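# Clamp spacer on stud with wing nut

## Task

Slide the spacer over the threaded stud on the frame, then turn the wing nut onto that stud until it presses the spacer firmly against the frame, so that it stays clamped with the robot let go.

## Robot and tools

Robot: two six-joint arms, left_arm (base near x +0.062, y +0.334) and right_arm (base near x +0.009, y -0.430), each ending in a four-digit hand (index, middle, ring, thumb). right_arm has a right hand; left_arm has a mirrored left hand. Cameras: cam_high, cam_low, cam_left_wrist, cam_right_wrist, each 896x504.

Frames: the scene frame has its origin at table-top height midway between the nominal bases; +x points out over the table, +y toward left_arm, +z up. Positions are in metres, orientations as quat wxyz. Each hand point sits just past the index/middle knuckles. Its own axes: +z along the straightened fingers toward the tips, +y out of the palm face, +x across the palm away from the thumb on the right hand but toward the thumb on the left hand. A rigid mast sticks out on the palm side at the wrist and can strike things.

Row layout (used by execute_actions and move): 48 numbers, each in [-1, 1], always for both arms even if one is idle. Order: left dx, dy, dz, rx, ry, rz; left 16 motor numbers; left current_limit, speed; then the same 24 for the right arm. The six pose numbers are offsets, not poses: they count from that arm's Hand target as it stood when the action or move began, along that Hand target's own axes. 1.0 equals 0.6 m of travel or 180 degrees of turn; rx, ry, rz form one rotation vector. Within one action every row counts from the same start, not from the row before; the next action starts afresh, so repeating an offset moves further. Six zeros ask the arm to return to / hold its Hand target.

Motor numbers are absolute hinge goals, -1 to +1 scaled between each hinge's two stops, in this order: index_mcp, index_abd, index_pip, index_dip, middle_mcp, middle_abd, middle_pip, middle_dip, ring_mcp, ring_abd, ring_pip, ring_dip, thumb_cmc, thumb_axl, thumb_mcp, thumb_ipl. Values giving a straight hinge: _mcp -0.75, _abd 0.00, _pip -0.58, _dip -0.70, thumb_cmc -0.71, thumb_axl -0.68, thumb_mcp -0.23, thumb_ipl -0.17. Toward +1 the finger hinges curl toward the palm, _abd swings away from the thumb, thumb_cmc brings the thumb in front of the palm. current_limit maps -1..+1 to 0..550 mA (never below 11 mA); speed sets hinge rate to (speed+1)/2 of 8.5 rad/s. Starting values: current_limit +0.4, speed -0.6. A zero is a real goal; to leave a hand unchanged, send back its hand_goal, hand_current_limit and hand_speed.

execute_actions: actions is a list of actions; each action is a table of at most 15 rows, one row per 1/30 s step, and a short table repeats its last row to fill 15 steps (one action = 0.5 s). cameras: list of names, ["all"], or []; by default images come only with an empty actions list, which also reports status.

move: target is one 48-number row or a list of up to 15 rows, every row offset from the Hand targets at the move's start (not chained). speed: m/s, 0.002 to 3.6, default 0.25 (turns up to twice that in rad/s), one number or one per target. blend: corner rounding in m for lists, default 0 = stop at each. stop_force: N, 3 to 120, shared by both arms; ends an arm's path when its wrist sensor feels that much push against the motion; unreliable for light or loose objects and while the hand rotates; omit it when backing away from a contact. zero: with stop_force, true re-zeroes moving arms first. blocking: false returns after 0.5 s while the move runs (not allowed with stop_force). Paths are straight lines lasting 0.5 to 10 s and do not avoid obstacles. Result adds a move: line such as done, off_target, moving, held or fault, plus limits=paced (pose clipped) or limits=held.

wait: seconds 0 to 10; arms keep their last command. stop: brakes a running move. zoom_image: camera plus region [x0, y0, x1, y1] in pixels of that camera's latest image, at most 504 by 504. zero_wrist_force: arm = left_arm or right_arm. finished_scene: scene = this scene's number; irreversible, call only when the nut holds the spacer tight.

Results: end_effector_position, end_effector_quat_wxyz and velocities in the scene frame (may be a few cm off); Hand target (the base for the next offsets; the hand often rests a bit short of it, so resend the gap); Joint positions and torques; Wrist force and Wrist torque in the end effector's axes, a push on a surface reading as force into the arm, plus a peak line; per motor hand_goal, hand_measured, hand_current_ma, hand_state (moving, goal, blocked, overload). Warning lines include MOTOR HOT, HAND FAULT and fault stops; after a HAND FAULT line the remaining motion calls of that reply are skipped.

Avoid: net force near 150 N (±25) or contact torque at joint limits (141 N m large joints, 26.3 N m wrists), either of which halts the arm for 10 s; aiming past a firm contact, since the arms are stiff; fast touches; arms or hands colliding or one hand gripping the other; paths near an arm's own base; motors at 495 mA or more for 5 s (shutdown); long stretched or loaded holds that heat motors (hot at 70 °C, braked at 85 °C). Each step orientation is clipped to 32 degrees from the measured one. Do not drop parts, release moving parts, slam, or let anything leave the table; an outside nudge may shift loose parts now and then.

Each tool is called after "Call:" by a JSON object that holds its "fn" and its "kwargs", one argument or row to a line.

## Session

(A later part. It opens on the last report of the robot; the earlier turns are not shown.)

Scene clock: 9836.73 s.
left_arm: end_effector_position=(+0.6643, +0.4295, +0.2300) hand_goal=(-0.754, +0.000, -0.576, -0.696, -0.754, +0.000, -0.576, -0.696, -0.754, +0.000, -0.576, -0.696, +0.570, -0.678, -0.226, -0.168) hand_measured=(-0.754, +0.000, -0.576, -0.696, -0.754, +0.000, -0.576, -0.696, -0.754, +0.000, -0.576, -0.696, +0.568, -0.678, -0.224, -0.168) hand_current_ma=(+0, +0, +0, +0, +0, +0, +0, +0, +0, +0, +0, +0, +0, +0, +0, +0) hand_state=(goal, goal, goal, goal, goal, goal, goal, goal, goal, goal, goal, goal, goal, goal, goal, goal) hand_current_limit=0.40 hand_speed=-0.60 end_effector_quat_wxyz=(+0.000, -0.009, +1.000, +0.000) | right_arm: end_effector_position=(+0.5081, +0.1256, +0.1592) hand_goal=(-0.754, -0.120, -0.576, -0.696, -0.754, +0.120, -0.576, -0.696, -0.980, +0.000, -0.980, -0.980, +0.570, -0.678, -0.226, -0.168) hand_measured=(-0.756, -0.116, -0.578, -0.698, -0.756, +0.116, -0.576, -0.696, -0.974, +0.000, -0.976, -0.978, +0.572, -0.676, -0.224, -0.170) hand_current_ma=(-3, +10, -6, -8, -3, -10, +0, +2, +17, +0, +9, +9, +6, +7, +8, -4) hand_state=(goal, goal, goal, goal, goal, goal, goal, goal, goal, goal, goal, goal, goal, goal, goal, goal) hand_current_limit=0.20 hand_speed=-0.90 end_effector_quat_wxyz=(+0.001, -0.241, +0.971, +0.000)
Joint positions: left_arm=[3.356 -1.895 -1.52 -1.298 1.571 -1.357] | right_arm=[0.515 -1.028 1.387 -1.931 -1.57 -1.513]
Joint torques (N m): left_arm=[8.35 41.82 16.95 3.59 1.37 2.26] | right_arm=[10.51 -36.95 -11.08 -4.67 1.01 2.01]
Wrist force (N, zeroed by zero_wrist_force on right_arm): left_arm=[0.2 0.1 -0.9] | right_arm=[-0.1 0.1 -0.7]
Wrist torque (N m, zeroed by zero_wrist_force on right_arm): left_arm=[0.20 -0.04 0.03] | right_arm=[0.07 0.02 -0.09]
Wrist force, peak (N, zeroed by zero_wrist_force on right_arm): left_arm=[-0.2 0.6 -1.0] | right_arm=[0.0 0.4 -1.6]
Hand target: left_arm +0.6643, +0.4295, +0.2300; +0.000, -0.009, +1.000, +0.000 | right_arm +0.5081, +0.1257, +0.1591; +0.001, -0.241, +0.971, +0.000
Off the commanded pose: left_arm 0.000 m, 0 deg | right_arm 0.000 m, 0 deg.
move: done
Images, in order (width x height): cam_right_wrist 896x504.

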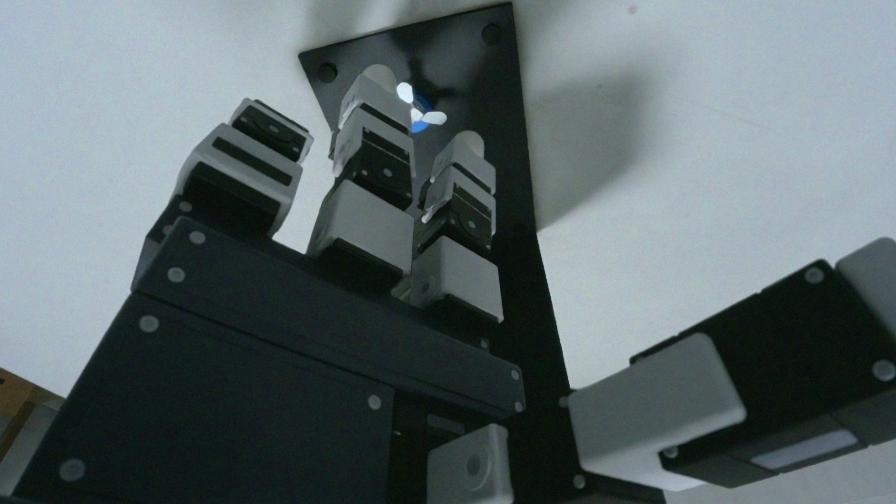

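Call:
{"fn": "move", "kwargs": {
  "target": [0,0,0,0,0,0,-0.754,0,-0.576,-0.696,-0.754,0,-0.576,-0.696,-0.754,0,-0.576,-0.696,0.571,-0.678,-0.226,-0.168,0.4,-0.6,0.0128,-0.0038,0.012,0,0,-0.025,-0.754,-0.12,-0.576,-0.696,-0.754,0.12,-0.576,-0.696,-0.98,0,-0.98,-0.98,0.571,-0.678,-0.226,-0.168,0.2,-0.9],
  "speed": 0.05,
  "cameras": ["cam_right_wrist"]
}}

Call:
{"fn": "zoom_image", "kwargs": {
  "camera": "cam_right_wrist",
  "region": [365, 40, 495, 160]
}}

Scene clock: 9854.23 s.
left_arm: end_effector_position=(+0.6643, +0.4295, +0.2300) hand_goal=(-0.754, +0.000, -0.576, -0.696, -0.754, +0.000, -0.576, -0.696, -0.754, +0.000, -0.576, -0.696, +0.570, -0.678, -0.226, -0.168) hand_measured=(-0.754, +0.000, -0.576, -0.696, -0.754, +0.000, -0.576, -0.696, -0.754, +0.000, -0.576, -0.696, +0.568, -0.678, -0.224, -0.168) hand_current_ma=(+0, +0, +0, +0, +0, +0, +0, +0, +0, +0, +0, +0, +0, +0, +0, +0) hand_state=(goal, goal, goal, goal, goal, goal, goal, goal, goal, goal, goal, goal, goal, goal, goal, goal) hand_current_limit=0.40 hand_speed=-0.60 end_effector_quat_wxyz=(+0.000, -0.009, +1.000, +0.000) | right_arm: end_effector_position=(+0.5024, +0.1201, +0.1519) hand_goal=(-0.754, -0.120, -0.576, -0.696, -0.754, +0.120, -0.576, -0.696, -0.980, +0.000, -0.980, -0.980, +0.570, -0.678, -0.226, -0.168) hand_measured=(-0.756, -0.116, -0.578, -0.698, -0.756, +0.116, -0.576, -0.696, -0.974, +0.000, -0.976, -0.978, +0.572, -0.676, -0.224, -0.170) hand_current_ma=(-3, +10, -6, -8, -3, -10, +0, +2, +17, +0, +9, +9, +6, +7, +8, -4) hand_state=(goal, goal, goal, goal, goal, goal, goal, goal, goal, goal, goal, goal, goal, goal, goal, goal) hand_current_limit=0.20 hand_speed=-0.90 end_effector_quat_wxyz=(+0.001, -0.279, +0.960, +0.000)
Joint positions: left_arm=[3.356 -1.895 -1.52 -1.298 1.571 -1.357] | right_arm=[0.51 -1.026 1.403 -1.95 -1.57 -1.597]
Joint torques (N m): left_arm=[8.22 42.14 17.17 3.5 1.4 2.3] | right_arm=[-10.67 -37.1 -10.88 -4.49 -0.83 -2.11]
Wrist force (N, zeroed by zero_wrist_force on right_arm): left_arm=[-0.1 0.3 -0.8] | right_arm=[0.1 0.4 -0.5]
Wrist torque (N m, zeroed by zero_wrist_force on right_arm): left_arm=[0.22 -0.01 0.00] | right_arm=[0.08 0.00 0.05]
Wrist force, peak (N, zeroed by zero_wrist_force on right_arm): left_arm=[-0.3 0.3 -1.2] | right_arm=[-0.3 0.1 -1.1]
Hand target: left_arm +0.6643, +0.4295, +0.2300; +0.000, -0.009, +1.000, +0.000 | right_arm +0.5023, +0.1201, +0.1519; +0.001, -0.279, +0.960, +0.000
Off the commanded pose: left_arm 0.000 m, 0 deg | right_arm 0.000 m, 0 deg.
move: done
Images, in order (width x height): cam_right_wrist 896x504.

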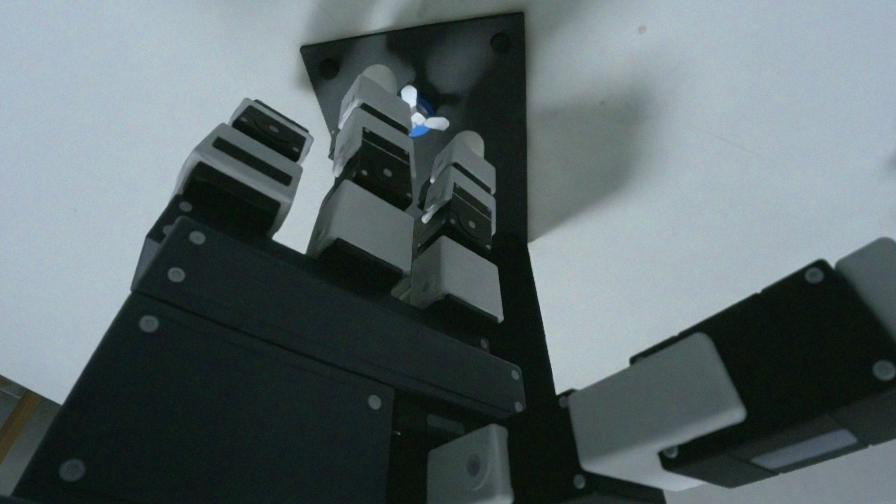

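Scaled by 3.877.

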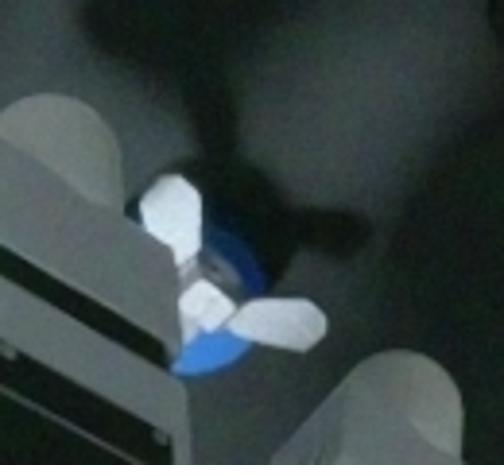

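Call:
{"fn": "move", "kwargs": {
  "target": [0,0,0,0,0,0,-0.754,0,-0.576,-0.696,-0.754,0,-0.576,-0.696,-0.754,0,-0.576,-0.696,0.571,-0.678,-0.226,-0.168,0.4,-0.6,0,0,0.0257,0,0,0,-0.754,-0.12,-0.576,-0.696,-0.754,0.12,-0.576,-0.696,-0.98,0,-0.98,-0.98,0.571,-0.678,-0.226,-0.168,0.2,-0.9],
  "speed": 0.02,
  "stop_force": 3,
  "cameras": ["cam_right_wrist", "cam_low"]
}}

Call:
{"fn": "zoom_image", "kwargs": {
  "camera": "cam_right_wrist",
  "region": [365, 50, 495, 170]
}}

Call:
{"fn": "zoom_image", "kwargs": {
  "camera": "cam_low",
  "region": [440, 260, 540, 340]
}}

Scene clock: 9864.17 s.
left_arm: end_effector_position=(+0.6643, +0.4295, +0.2300) hand_goal=(-0.754, +0.000, -0.576, -0.696, -0.754, +0.000, -0.576, -0.696, -0.754, +0.000, -0.576, -0.696, +0.570, -0.678, -0.226, -0.168) hand_measured=(-0.754, +0.000, -0.576, -0.696, -0.754, +0.000, -0.576, -0.696, -0.754, +0.000, -0.576, -0.696, +0.568, -0.678, -0.224, -0.168) hand_current_ma=(+0, +0, +0, +0, +0, +0, +0, +0, +0, +0, +0, +0, +0, +0, +0, +0) hand_state=(goal, goal, goal, goal, goal, goal, goal, goal, goal, goal, goal, goal, goal, goal, goal, goal) hand_current_limit=0.40 hand_speed=-0.60 end_effector_quat_wxyz=(+0.000, -0.009, +1.000, +0.000) | right_arm: end_effector_position=(+0.5024, +0.1201, +0.1365) hand_goal=(-0.754, -0.120, -0.576, -0.696, -0.754, +0.120, -0.576, -0.696, -0.980, +0.000, -0.980, -0.980, +0.570, -0.678, -0.226, -0.168) hand_measured=(-0.756, -0.116, -0.578, -0.698, -0.756, +0.116, -0.576, -0.696, -0.974, +0.000, -0.976, -0.978, +0.572, -0.676, -0.224, -0.170) hand_current_ma=(-3, +10, -6, -8, -3, -10, +0, +2, +17, +0, +9, +9, +6, +7, +8, -4) hand_state=(goal, goal, goal, goal, goal, goal, goal, goal, goal, goal, goal, goal, goal, goal, goal, goal) hand_current_limit=0.20 hand_speed=-0.90 end_effector_quat_wxyz=(+0.001, -0.279, +0.960, +0.000)
Joint positions: left_arm=[3.356 -1.895 -1.52 -1.298 1.571 -1.357] | right_arm=[0.51 -1.012 1.423 -1.984 -1.57 -1.597]
Joint torques (N m): left_arm=[8.4 42.15 16.99 3.63 1.4 2.25] | right_arm=[-7.82 -37.61 -10.91 -4.51 1.2 -1.73]
Wrist force (N, zeroed by zero_wrist_force on right_arm): left_arm=[-0.3 0.1 -0.9] | right_arm=[0.1 0.2 -0.7]
Wrist torque (N m, zeroed by zero_wrist_force on right_arm): left_arm=[0.19 0.01 -0.01] | right_arm=[0.07 -0.01 0.05]
Wrist force, peak (N, zeroed by zero_wrist_force on right_arm): left_arm=[-0.2 0.6 -1.0] | right_arm=[0.2 0.0 -1.0]
Hand target: left_arm +0.6643, +0.4295, +0.2300; +0.000, -0.009, +1.000, +0.000 | right_arm +0.5024, +0.1201, +0.1365; +0.001, -0.279, +0.960, +0.000
Off the commanded pose: left_arm 0.000 m, 0 deg | right_arm 0.000 m, 0 deg.
move: done
Images, in order (width x height): cam_low 896x504, cam_right_wrist 896x504.

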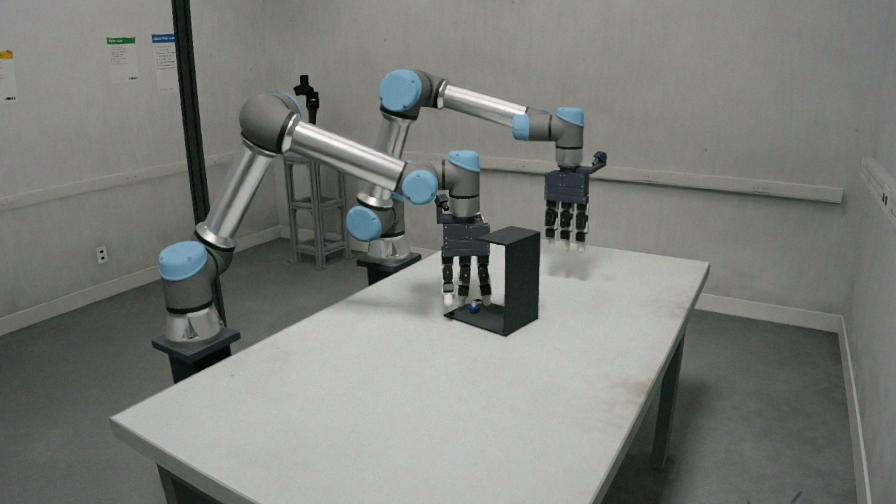

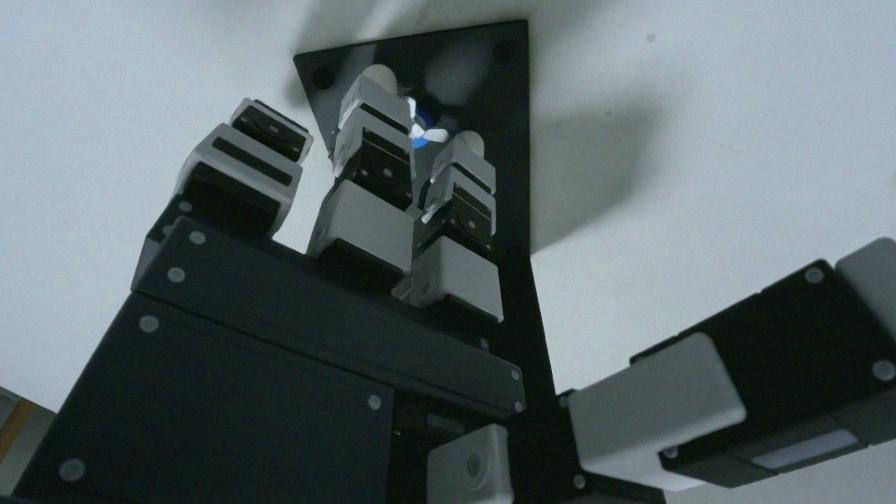

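Scaled by 3.877.

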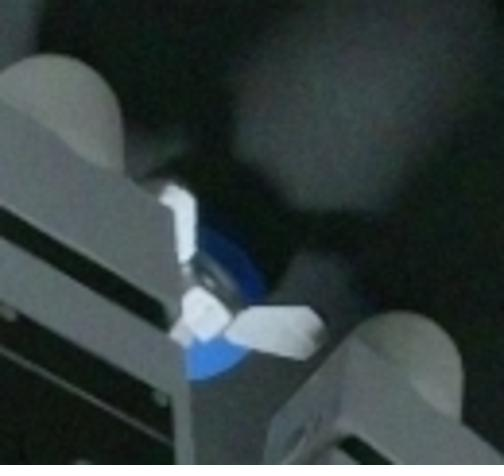

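Scaled by 5.040.

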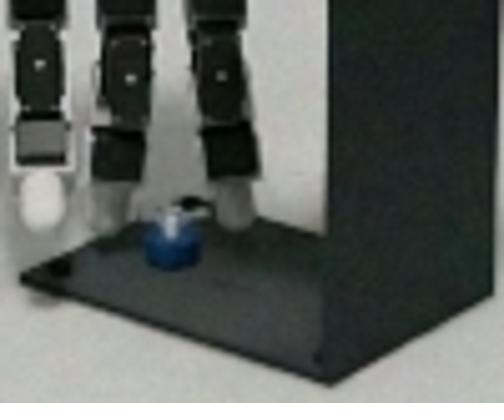

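Call:
{"fn": "move", "kwargs": {
  "target": [0,0,0,0,0,0,-0.754,0,-0.576,-0.696,-0.754,0,-0.576,-0.696,-0.754,0,-0.576,-0.696,0.571,-0.678,-0.226,-0.168,0.4,-0.6,0,0,0,0,0,0,-0.754,0.1,-0.576,-0.696,-0.754,-0.1,-0.576,-0.696,-0.98,0,-0.98,-0.98,0.571,-0.678,-0.226,-0.168,-0.2,-0.98],
  "speed": 0.02,
  "cameras": ["cam_right_wrist", "cam_low"]
}}

Call:
{"fn": "zoom_image", "kwargs": {
  "camera": "cam_right_wrist",
  "region": [365, 50, 495, 170]
}}

Call:
{"fn": "zoom_image", "kwargs": {
  "camera": "cam_low",
  "region": [440, 260, 540, 340]
}}

Scene clock: 9872.80 s.
left_arm: end_effector_position=(+0.6643, +0.4295, +0.2300) hand_goal=(-0.754, +0.000, -0.576, -0.696, -0.754, +0.000, -0.576, -0.696, -0.754, +0.000, -0.576, -0.696, +0.570, -0.678, -0.226, -0.168) hand_measured=(-0.754, +0.000, -0.576, -0.696, -0.754, +0.000, -0.576, -0.696, -0.754, +0.000, -0.576, -0.696, +0.568, -0.678, -0.224, -0.168) hand_current_ma=(+0, +0, +0, +0, +0, +0, +0, +0, +0, +0, +0, +0, +0, +0, +0, +0) hand_state=(goal, goal, goal, goal, goal, goal, goal, goal, goal, goal, goal, goal, goal, goal, goal, goal) hand_current_limit=0.40 hand_speed=-0.60 end_effector_quat_wxyz=(+0.000, -0.009, +1.000, +0.000) | right_arm: end_effector_position=(+0.5024, +0.1201, +0.1365) hand_goal=(-0.754, +0.100, -0.576, -0.696, -0.754, -0.100, -0.576, -0.696, -0.980, +0.000, -0.980, -0.980, +0.570, -0.678, -0.226, -0.168) hand_measured=(-0.756, -0.072, -0.578, -0.698, -0.756, +0.070, -0.576, -0.696, -0.974, +0.000, -0.976, -0.978, +0.572, -0.676, -0.224, -0.170) hand_current_ma=(-3, -51, -6, -8, -3, +50, +0, +2, +17, +0, +9, +9, +6, +7, +8, -4) hand_state=(goal, moving, goal, goal, goal, moving, goal, goal, goal, goal, goal, goal, goal, goal, goal, goal) hand_current_limit=-0.20 hand_speed=-0.98 end_effector_quat_wxyz=(+0.001, -0.279, +0.960, +0.000)
Joint positions: left_arm=[3.356 -1.895 -1.52 -1.298 1.571 -1.357] | right_arm=[0.51 -1.012 1.423 -1.984 -1.57 -1.597]
Joint torques (N m): left_arm=[7.71 42.32 17.21 3.55 1.3 2.15] | right_arm=[-0.47 -37.21 -10.75 -4.47 1.52 -0.16]
Wrist force (N, zeroed by zero_wrist_force on right_arm): left_arm=[-0.2 0.4 -0.9] | right_arm=[-0.2 -0.1 -0.7]
Wrist torque (N m, zeroed by zero_wrist_force on right_arm): left_arm=[0.23 0.00 0.00] | right_arm=[0.03 0.04 0.02]
Wrist force, peak (N, zeroed by zero_wrist_force on right_arm): left_arm=[0.1 0.5 -1.1] | right_arm=[0.1 0.0 -1.1]
Hand target: left_arm +0.6643, +0.4295, +0.2300; +0.000, -0.009, +1.000, +0.000 | right_arm +0.5024, +0.1201, +0.1365; +0.001, -0.279, +0.960, +0.000
Off the commanded pose: left_arm 0.000 m, 0 deg | right_arm 0.000 m, 0 deg.
move: done
Images, in order (width x height): cam_low 896x504, cam_right_wrist 896x504.

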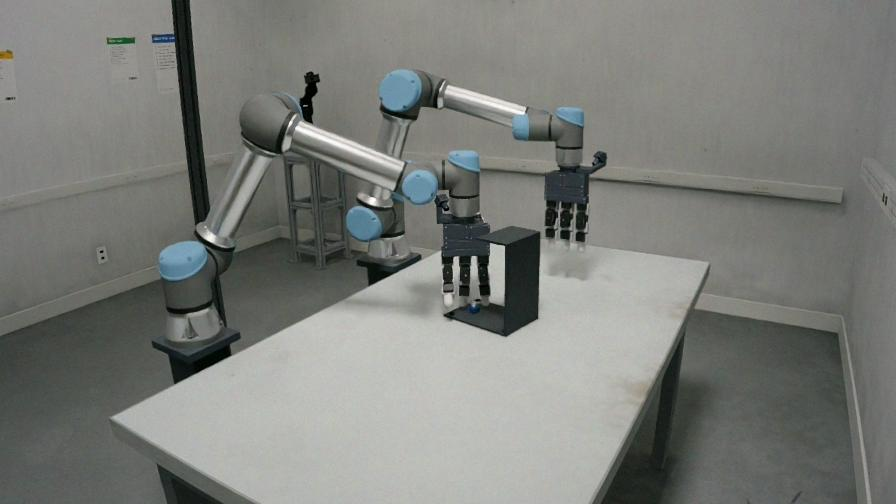

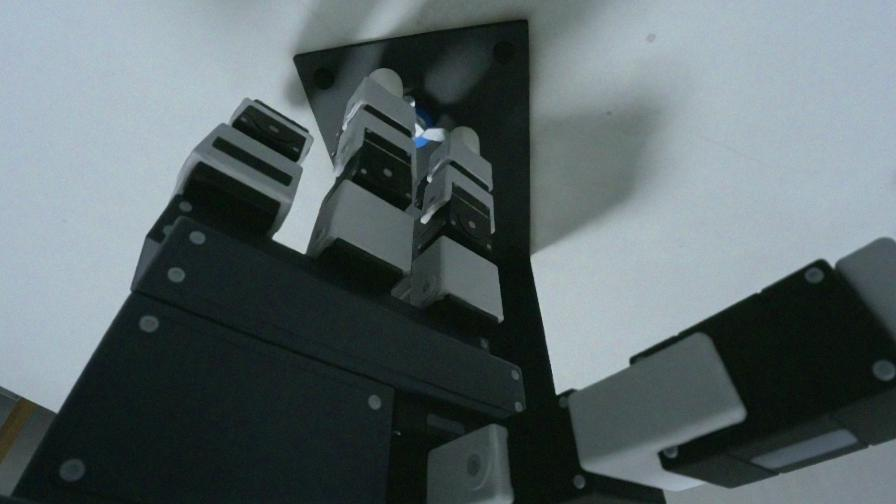

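Scaled by 3.877.

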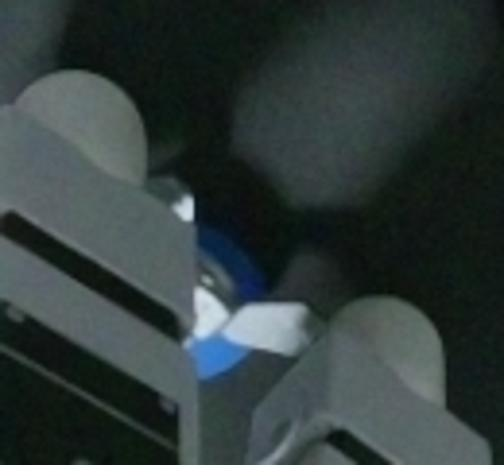

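Scaled by 5.040.

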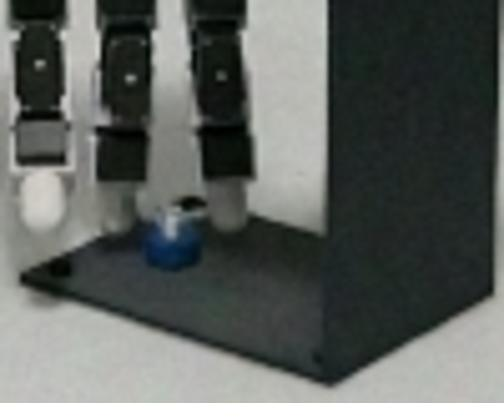

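Still closing; wait more.

Call:
{"fn": "wait", "kwargs": {
  "seconds": 1.5,
  "cameras": ["cam_right_wrist", "cam_low"]
}}

Call:
{"fn": "zoom_image", "kwargs": {
  "camera": "cam_right_wrist",
  "region": [365, 50, 495, 170]
}}

Call:
{"fn": "zoom_image", "kwargs": {
  "camera": "cam_low",
  "region": [440, 260, 540, 340]
}}

Scene clock: 9879.77 s.
left_arm: end_effector_position=(+0.6643, +0.4295, +0.2300) hand_goal=(-0.754, +0.000, -0.576, -0.696, -0.754, +0.000, -0.576, -0.696, -0.754, +0.000, -0.576, -0.696, +0.570, -0.678, -0.226, -0.168) hand_measured=(-0.754, +0.000, -0.576, -0.696, -0.754, +0.000, -0.576, -0.696, -0.754, +0.000, -0.576, -0.696, +0.568, -0.678, -0.224, -0.168) hand_current_ma=(+0, +0, +0, +0, +0, +0, +0, +0, +0, +0, +0, +0, +0, +0, +0, +0) hand_state=(goal, goal, goal, goal, goal, goal, goal, goal, goal, goal, goal, goal, goal, goal, goal, goal) hand_current_limit=0.40 hand_speed=-0.60 end_effector_quat_wxyz=(+0.000, -0.009, +1.000, +0.000) | right_arm: end_effector_position=(+0.5024, +0.1201, +0.1365) hand_goal=(-0.754, +0.100, -0.576, -0.696, -0.754, -0.100, -0.576, -0.696, -0.980, +0.000, -0.980, -0.980, +0.570, -0.678, -0.226, -0.168) hand_measured=(-0.756, -0.066, -0.578, -0.698, -0.754, +0.066, -0.576, -0.696, -0.974, +0.000, -0.976, -0.978, +0.572, -0.676, -0.224, -0.170) hand_current_ma=(-3, -220, -6, -8, +0, +220, +0, +2, +17, +0, +9, +9, +6, +7, +8, -4) hand_state=(goal, blocked, goal, goal, goal, blocked, goal, goal, goal, goal, goal, goal, goal, goal, goal, goal) hand_current_limit=-0.20 hand_speed=-0.98 end_effector_quat_wxyz=(+0.001, -0.279, +0.960, +0.000)
Joint positions: left_arm=[3.356 -1.895 -1.52 -1.298 1.571 -1.357] | right_arm=[0.51 -1.012 1.423 -1.984 -1.57 -1.597]
Joint torques (N m): left_arm=[8.7 42.28 17.54 3.71 1.21 2.25] | right_arm=[7.11 -37.4 -11.92 -4.49 1.6 1.2]
Wrist force (N, zeroed by zero_wrist_force on right_arm): left_arm=[-0.1 0.1 -0.8] | right_arm=[0.0 -0.1 -0.5]
Wrist torque (N m, zeroed by zero_wrist_force on right_arm): left_arm=[0.20 0.00 0.01] | right_arm=[0.02 0.01 0.03]
Wrist force, peak (N, zeroed by zero_wrist_force on right_arm): left_arm=[-0.3 0.5 -1.1] | right_arm=[0.0 0.3 -0.9]
Hand target: left_arm +0.6643, +0.4295, +0.2300; +0.000, -0.009, +1.000, +0.000 | right_arm +0.5024, +0.1201, +0.1365; +0.001, -0.279, +0.960, +0.000
Off the commanded pose: left_arm 0.000 m, 0 deg | right_arm 0.000 m, 0 deg.
wait: 1.50 s; at rest from the start
Images, in order (width x height): cam_low 896x504, cam_right_wrist 896x504.

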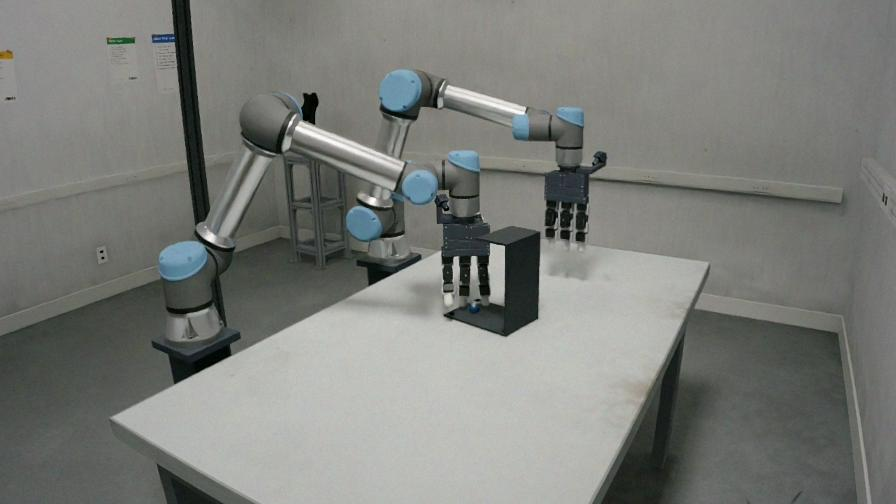

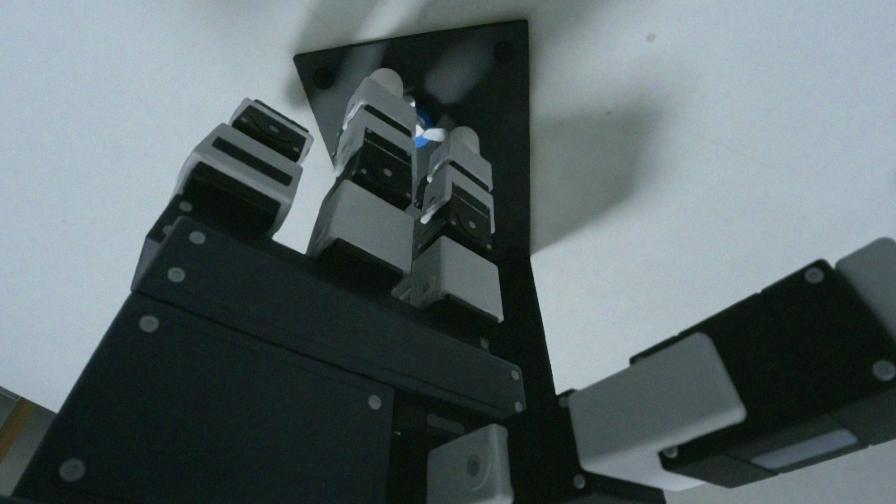

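Scaled by 3.877.

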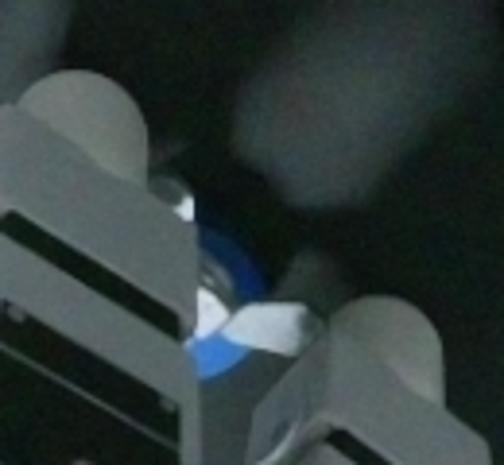

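Scaled by 5.040.

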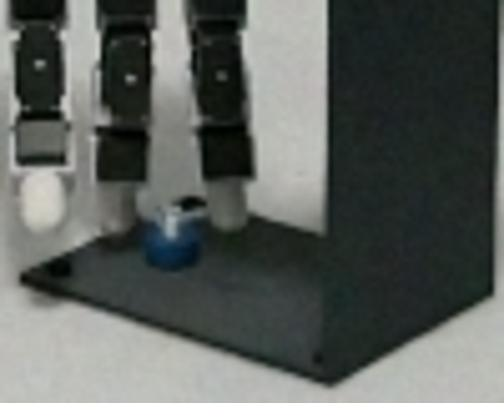

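Call:
{"fn": "move", "kwargs": {
  "target": [0,0,0,0,0,0,-0.754,0,-0.576,-0.696,-0.754,0,-0.576,-0.696,-0.754,0,-0.576,-0.696,0.571,-0.678,-0.226,-0.168,0.4,-0.6,0,0,-0.04,0,0,0,-0.754,0.1,-0.576,-0.696,-0.754,-0.1,-0.576,-0.696,-0.98,0,-0.98,-0.98,0.571,-0.678,-0.226,-0.168,-0.2,-0.98],
  "speed": 0.02,
  "cameras": ["cam_right_wrist", "cam_low"]
}}

Call:
{"fn": "zoom_image", "kwargs": {
  "camera": "cam_right_wrist",
  "region": [365, 50, 495, 170]
}}

Call:
{"fn": "zoom_image", "kwargs": {
  "camera": "cam_low",
  "region": [440, 260, 540, 340]
}}

Scene clock: 9889.20 s.
left_arm: end_effector_position=(+0.6643, +0.4295, +0.2300) hand_goal=(-0.754, +0.000, -0.576, -0.696, -0.754, +0.000, -0.576, -0.696, -0.754, +0.000, -0.576, -0.696, +0.570, -0.678, -0.226, -0.168) hand_measured=(-0.754, +0.000, -0.576, -0.696, -0.754, +0.000, -0.576, -0.696, -0.754, +0.000, -0.576, -0.696, +0.568, -0.678, -0.224, -0.168) hand_current_ma=(+0, +0, +0, +0, +0, +0, +0, +0, +0, +0, +0, +0, +0, +0, +0, +0) hand_state=(goal, goal, goal, goal, goal, goal, goal, goal, goal, goal, goal, goal, goal, goal, goal, goal) hand_current_limit=0.40 hand_speed=-0.60 end_effector_quat_wxyz=(+0.000, -0.009, +1.000, +0.000) | right_arm: end_effector_position=(+0.5023, +0.1201, +0.1603) hand_goal=(-0.754, +0.100, -0.576, -0.696, -0.754, -0.100, -0.576, -0.696, -0.980, +0.000, -0.980, -0.980, +0.570, -0.678, -0.226, -0.168) hand_measured=(-0.756, -0.066, -0.578, -0.698, -0.754, +0.066, -0.576, -0.696, -0.974, +0.000, -0.976, -0.978, +0.572, -0.676, -0.224, -0.170) hand_current_ma=(-3, -220, -6, -8, +1, +220, +0, +2, +17, +0, +9, +9, +6, +7, +8, -4) hand_state=(goal, blocked, goal, goal, goal, blocked, goal, goal, goal, goal, goal, goal, goal, goal, goal, goal) hand_current_limit=-0.20 hand_speed=-0.98 end_effector_quat_wxyz=(+0.001, -0.279, +0.960, +0.000)
Joint positions: left_arm=[3.356 -1.895 -1.52 -1.298 1.571 -1.357] | right_arm=[0.51 -1.033 1.392 -1.931 -1.57 -1.597]
Joint torques (N m): left_arm=[9.07 41.73 17.52 3.59 1.34 2.14] | right_arm=[2.89 -50.06 -33.98 -0.4 1.36 0.46]
Wrist force (N, zeroed by zero_wrist_force on right_arm): left_arm=[0.0 0.3 -0.9] | right_arm=[-0.3 0.2 -0.4]
Wrist torque (N m, zeroed by zero_wrist_force on right_arm): left_arm=[0.23 -0.03 0.01] | right_arm=[0.04 0.04 0.01]
Wrist force, peak (N, zeroed by zero_wrist_force on right_arm): left_arm=[0.0 0.5 -1.1] | right_arm=[-0.3 0.2 -1.0]
Hand target: left_arm +0.6643, +0.4295, +0.2300; +0.000, -0.009, +1.000, +0.000 | right_arm +0.5023, +0.1200, +0.1605; +0.001, -0.279, +0.960, +0.000
Off the commanded pose: left_arm 0.000 m, 0 deg | right_arm 0.000 m, 0 deg.
move: done
Images, in order (width x height): cam_low 896x504, cam_right_wrist 896x504.

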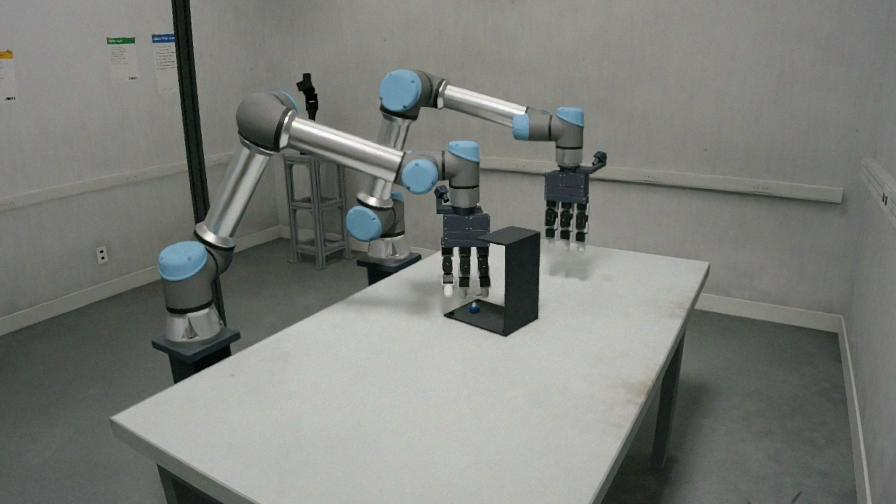

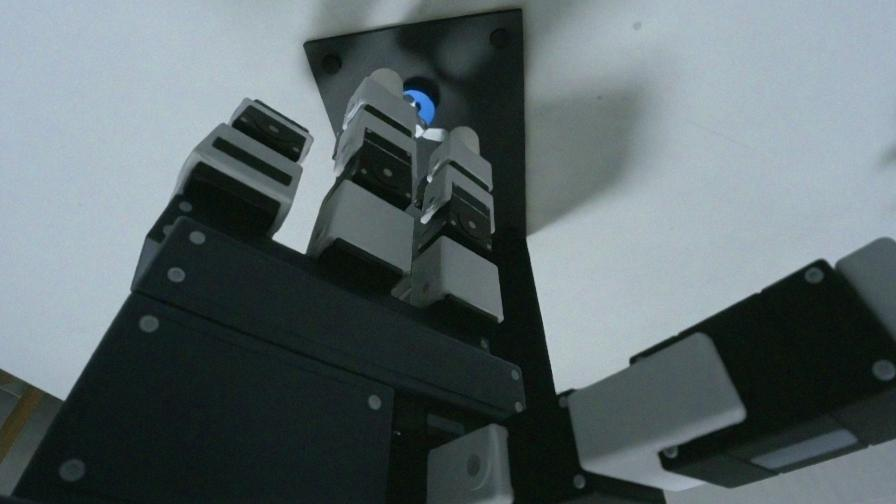

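Scaled by 3.877.

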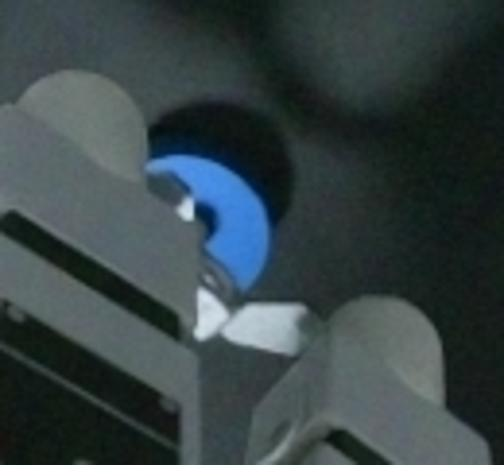

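Scaled by 5.040.

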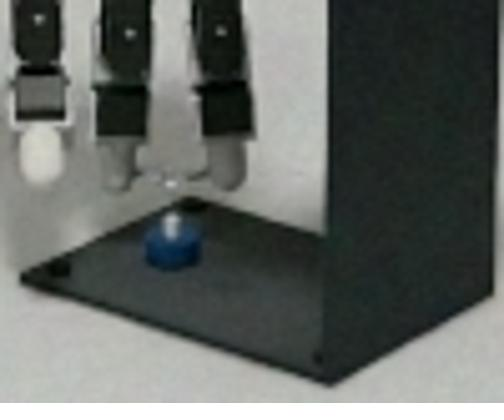

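Call:
{"fn": "move", "kwargs": {
  "target": [
    [0,0,0,0,0,0,-0.754,0,-0.576,-0.696,-0.754,0,-0.576,-0.696,-0.754,0,-0.576,-0.696,0.571,-0.678,-0.226,-0.168,0.4,-0.6,0,0.0267,0,0,0,0,-0.754,0.1,-0.576,-0.696,-0.754,-0.1,-0.576,-0.696,-0.98,0,-0.98,-0.98,0.571,-0.678,-0.226,-0.168,-0.2,-0.98],
    [0,0,0,0,0,0,-0.754,0,-0.576,-0.696,-0.754,0,-0.576,-0.696,-0.754,0,-0.576,-0.696,0.571,-0.678,-0.226,-0.168,0.4,-0.6,0,0.0267,0.0422,0,0,0,-0.754,0.1,-0.576,-0.696,-0.754,-0.1,-0.576,-0.696,-0.98,0,-0.98,-0.98,0.571,-0.678,-0.226,-0.168,-0.2,-0.98]
  ],
  "speed": 0.03,
  "stop_force": 3,
  "cameras": ["cam_right_wrist", "cam_low"]
}}

Call:
{"fn": "zoom_image", "kwargs": {
  "camera": "cam_right_wrist",
  "region": [365, 50, 495, 170]
}}

Call:
{"fn": "zoom_image", "kwargs": {
  "camera": "cam_low",
  "region": [440, 260, 540, 340]
}}

Scene clock: 10017.13 s.
left_arm: end_effector_position=(+0.6643, +0.4295, +0.2300) hand_goal=(-0.754, +0.000, -0.576, -0.696, -0.754, +0.000, -0.576, -0.696, -0.754, +0.000, -0.576, -0.696, +0.570, -0.678, -0.226, -0.168) hand_measured=(-0.754, +0.000, -0.576, -0.696, -0.754, +0.000, -0.576, -0.696, -0.754, +0.000, -0.576, -0.696, +0.568, -0.678, -0.224, -0.168) hand_current_ma=(+0, +0, +0, +0, +0, +0, +0, +0, +0, +0, +0, +0, +0, +0, +0, +0) hand_state=(goal, goal, goal, goal, goal, goal, goal, goal, goal, goal, goal, goal, goal, goal, goal, goal) hand_current_limit=0.40 hand_speed=-0.60 end_effector_quat_wxyz=(+0.000, -0.009, +1.000, +0.000) | right_arm: end_effector_position=(+0.4938, +0.1336, +0.1352) hand_goal=(-0.754, +0.100, -0.576, -0.696, -0.754, -0.100, -0.576, -0.696, -0.980, +0.000, -0.980, -0.980, +0.570, -0.678, -0.226, -0.168) hand_measured=(-0.756, -0.066, -0.578, -0.698, -0.754, +0.066, -0.576, -0.696, -0.974, +0.000, -0.976, -0.978, +0.572, -0.676, -0.224, -0.170) hand_current_ma=(-3, -220, -6, -8, +1, +220, +0, +2, +17, +0, +9, +9, +6, +7, +8, -4) hand_state=(goal, blocked, goal, goal, goal, blocked, goal, goal, goal, goal, goal, goal, goal, goal, goal, goal) hand_current_limit=-0.20 hand_speed=-0.98 end_effector_quat_wxyz=(+0.001, -0.279, +0.960, +0.000)
Joint positions: left_arm=[3.356 -1.895 -1.52 -1.298 1.571 -1.357] | right_arm=[0.533 -1.004 1.415 -1.983 -1.57 -1.574]
Joint torques (N m): left_arm=[7.95 42.1 16.89 3.64 1.3 2.18] | right_arm=[10.62 -37.59 -11.28 -4.49 -0.21 2.08]
Wrist force (N, zeroed by zero_wrist_force on right_arm): left_arm=[-0.2 0.5 -0.8] | right_arm=[0.1 -0.1 -0.4]
Wrist torque (N m, zeroed by zero_wrist_force on right_arm): left_arm=[0.24 0.00 -0.01] | right_arm=[0.02 0.00 -0.08]
Wrist force, peak (N, zeroed by zero_wrist_force on right_arm): left_arm=[-0.2 0.5 -1.0] | right_arm=[-0.3 -0.4 -0.9]
Hand target: left_arm +0.6643, +0.4295, +0.2300; +0.000, -0.009, +1.000, +0.000 | right_arm +0.4938, +0.1336, +0.1352; +0.001, -0.279, +0.960, +0.000
Off the commanded pose: left_arm 0.000 m, 0 deg | right_arm 0.000 m, 0 deg.
move: done
Images, in order (width x height): cam_low 896x504, cam_right_wrist 896x504.

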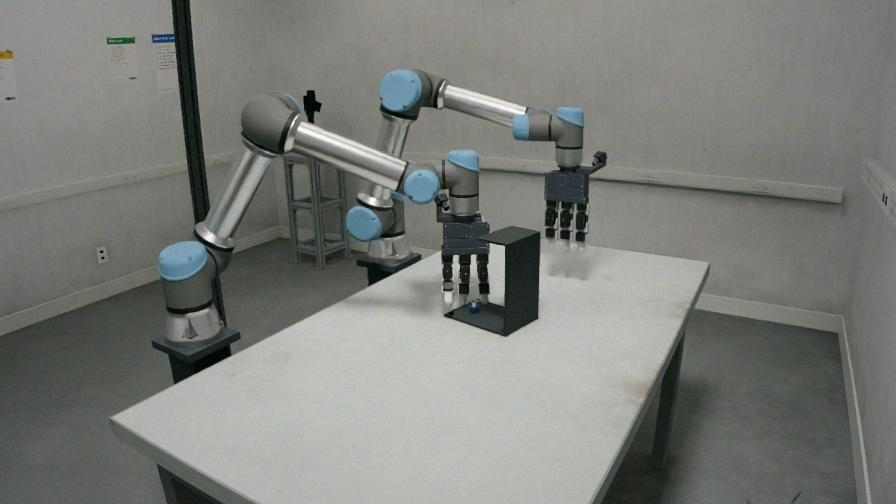

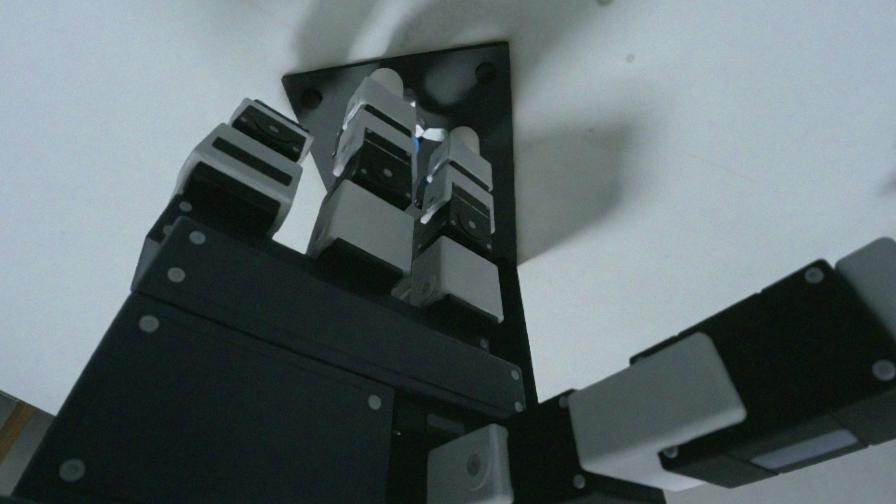

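Scaled by 3.877.

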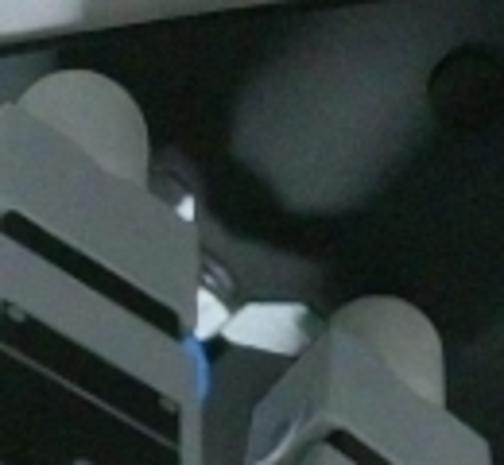

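Scaled by 5.040.

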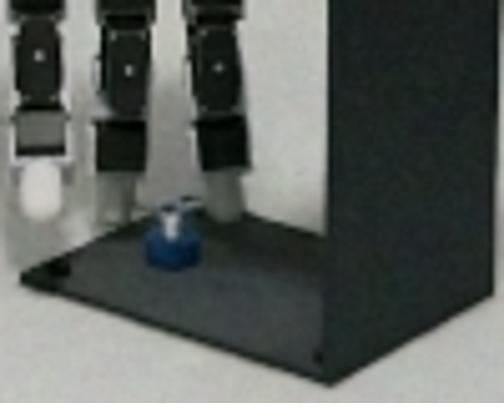

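Call:
{"fn": "move", "kwargs": {
  "target": [0,0,0,0,0,0,-0.754,0,-0.576,-0.696,-0.754,0,-0.576,-0.696,-0.754,0,-0.576,-0.696,0.571,-0.678,-0.226,-0.168,0.4,-0.6,0,-0.0117,0,0,0,0,-0.754,0.1,-0.576,-0.696,-0.754,-0.1,-0.576,-0.696,-0.98,0,-0.98,-0.98,0.571,-0.678,-0.226,-0.168,-0.2,-0.98],
  "speed": 0.008,
  "stop_force": 3,
  "cameras": ["cam_right_wrist", "cam_low"]
}}

Call:
{"fn": "zoom_image", "kwargs": {
  "camera": "cam_right_wrist",
  "region": [365, 50, 495, 170]
}}

Call:
{"fn": "zoom_image", "kwargs": {
  "camera": "cam_low",
  "region": [440, 260, 540, 340]
}}

Scene clock: 10026.97 s.
left_arm: end_effector_position=(+0.6643, +0.4295, +0.2300) hand_goal=(-0.754, +0.000, -0.576, -0.696, -0.754, +0.000, -0.576, -0.696, -0.754, +0.000, -0.576, -0.696, +0.570, -0.678, -0.226, -0.168) hand_measured=(-0.754, +0.000, -0.576, -0.696, -0.754, +0.000, -0.576, -0.696, -0.754, +0.000, -0.576, -0.696, +0.568, -0.678, -0.224, -0.168) hand_current_ma=(+0, +0, +0, +0, +0, +0, +0, +0, +0, +0, +0, +0, +0, +0, +0, +0) hand_state=(goal, goal, goal, goal, goal, goal, goal, goal, goal, goal, goal, goal, goal, goal, goal, goal) hand_current_limit=0.40 hand_speed=-0.60 end_effector_quat_wxyz=(+0.000, -0.009, +1.000, +0.000) | right_arm: end_effector_position=(+0.4975, +0.1277, +0.1352) hand_goal=(-0.754, +0.100, -0.576, -0.696, -0.754, -0.100, -0.576, -0.696, -0.980, +0.000, -0.980, -0.980, +0.570, -0.678, -0.226, -0.168) hand_measured=(-0.754, -0.066, -0.578, -0.698, -0.750, +0.066, -0.576, -0.696, -0.974, +0.000, -0.976, -0.978, +0.572, -0.676, -0.224, -0.170) hand_current_ma=(+1, -220, -3, -6, +12, +220, +1, +2, +17, +0, +9, +9, +6, +7, +8, -4) hand_state=(goal, blocked, goal, goal, goal, blocked, goal, goal, goal, goal, goal, goal, goal, goal, goal, goal) hand_current_limit=-0.20 hand_speed=-0.98 end_effector_quat_wxyz=(+0.001, -0.279, +0.960, +0.000)
Joint positions: left_arm=[3.356 -1.895 -1.52 -1.298 1.571 -1.357] | right_arm=[0.523 -1.007 1.419 -1.984 -1.57 -1.584]
Joint torques (N m): left_arm=[8.46 42.01 17.38 3.63 1.34 2.26] | right_arm=[-11.38 -50.69 -10.85 -4.42 1.46 -2.06]
Wrist force (N, zeroed by zero_wrist_force on right_arm): left_arm=[-0.2 0.3 -1.0] | right_arm=[-0.2 0.6 -0.4]
Wrist torque (N m, zeroed by zero_wrist_force on right_arm): left_arm=[0.24 0.00 0.00] | right_arm=[0.03 0.02 0.03]
Wrist force, peak (N, zeroed by zero_wrist_force on right_arm): left_arm=[-0.2 0.2 -1.2] | right_arm=[-0.3 0.5 -1.1]
Hand target: left_arm +0.6643, +0.4295, +0.2300; +0.000, -0.009, +1.000, +0.000 | right_arm +0.4975, +0.1277, +0.1352; +0.001, -0.279, +0.960, +0.000
Off the commanded pose: left_arm 0.000 m, 0 deg | right_arm 0.000 m, 0 deg.
move: done
Images, in order (width x height): cam_low 896x504, cam_right_wrist 896x504.

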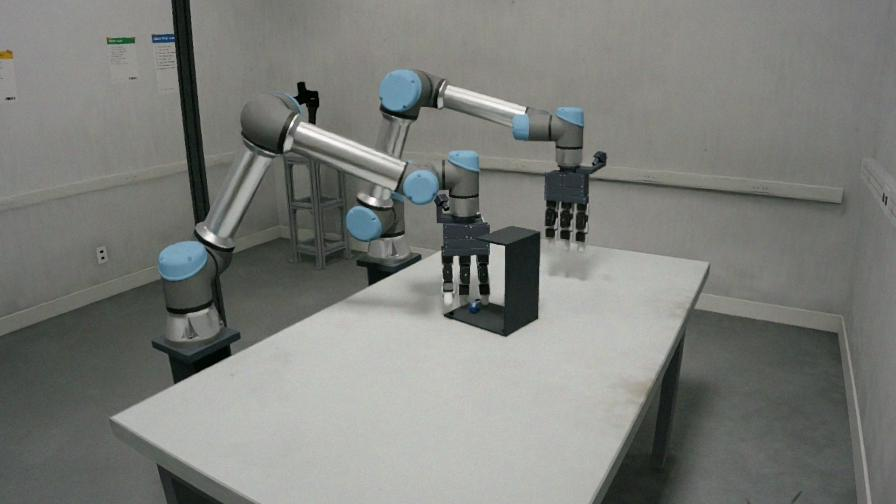

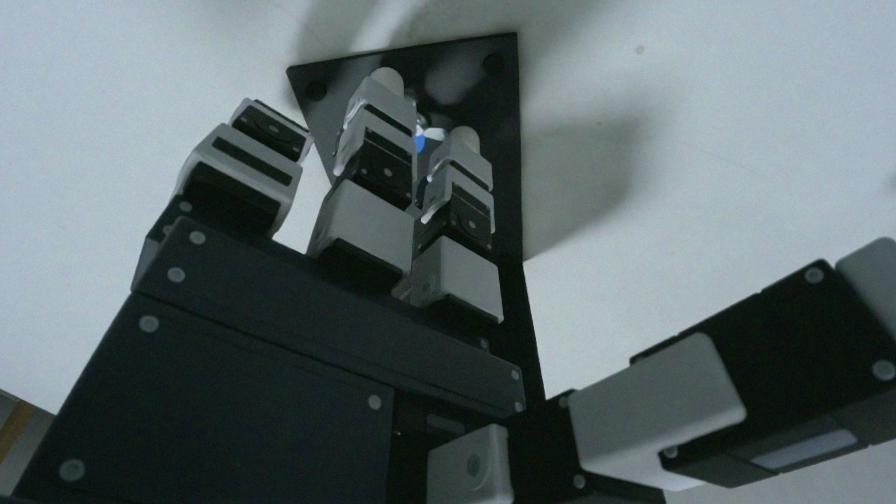

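Scaled by 3.877.

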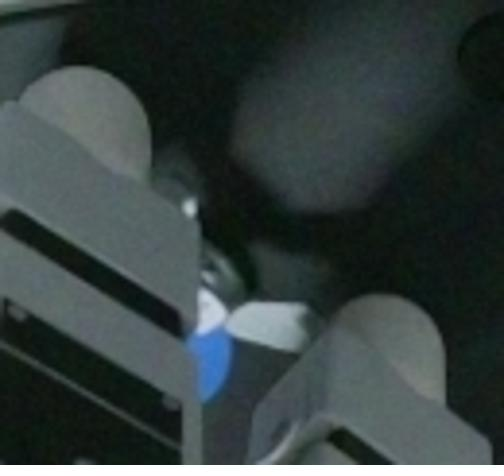

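Scaled by 5.040.

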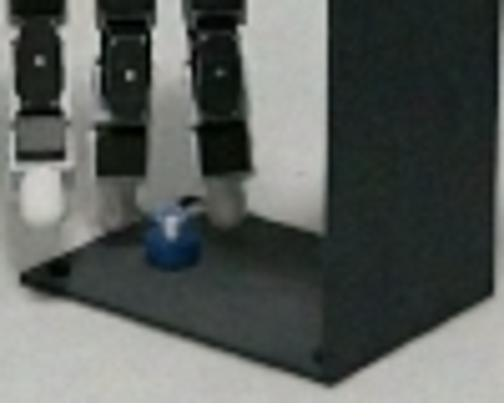

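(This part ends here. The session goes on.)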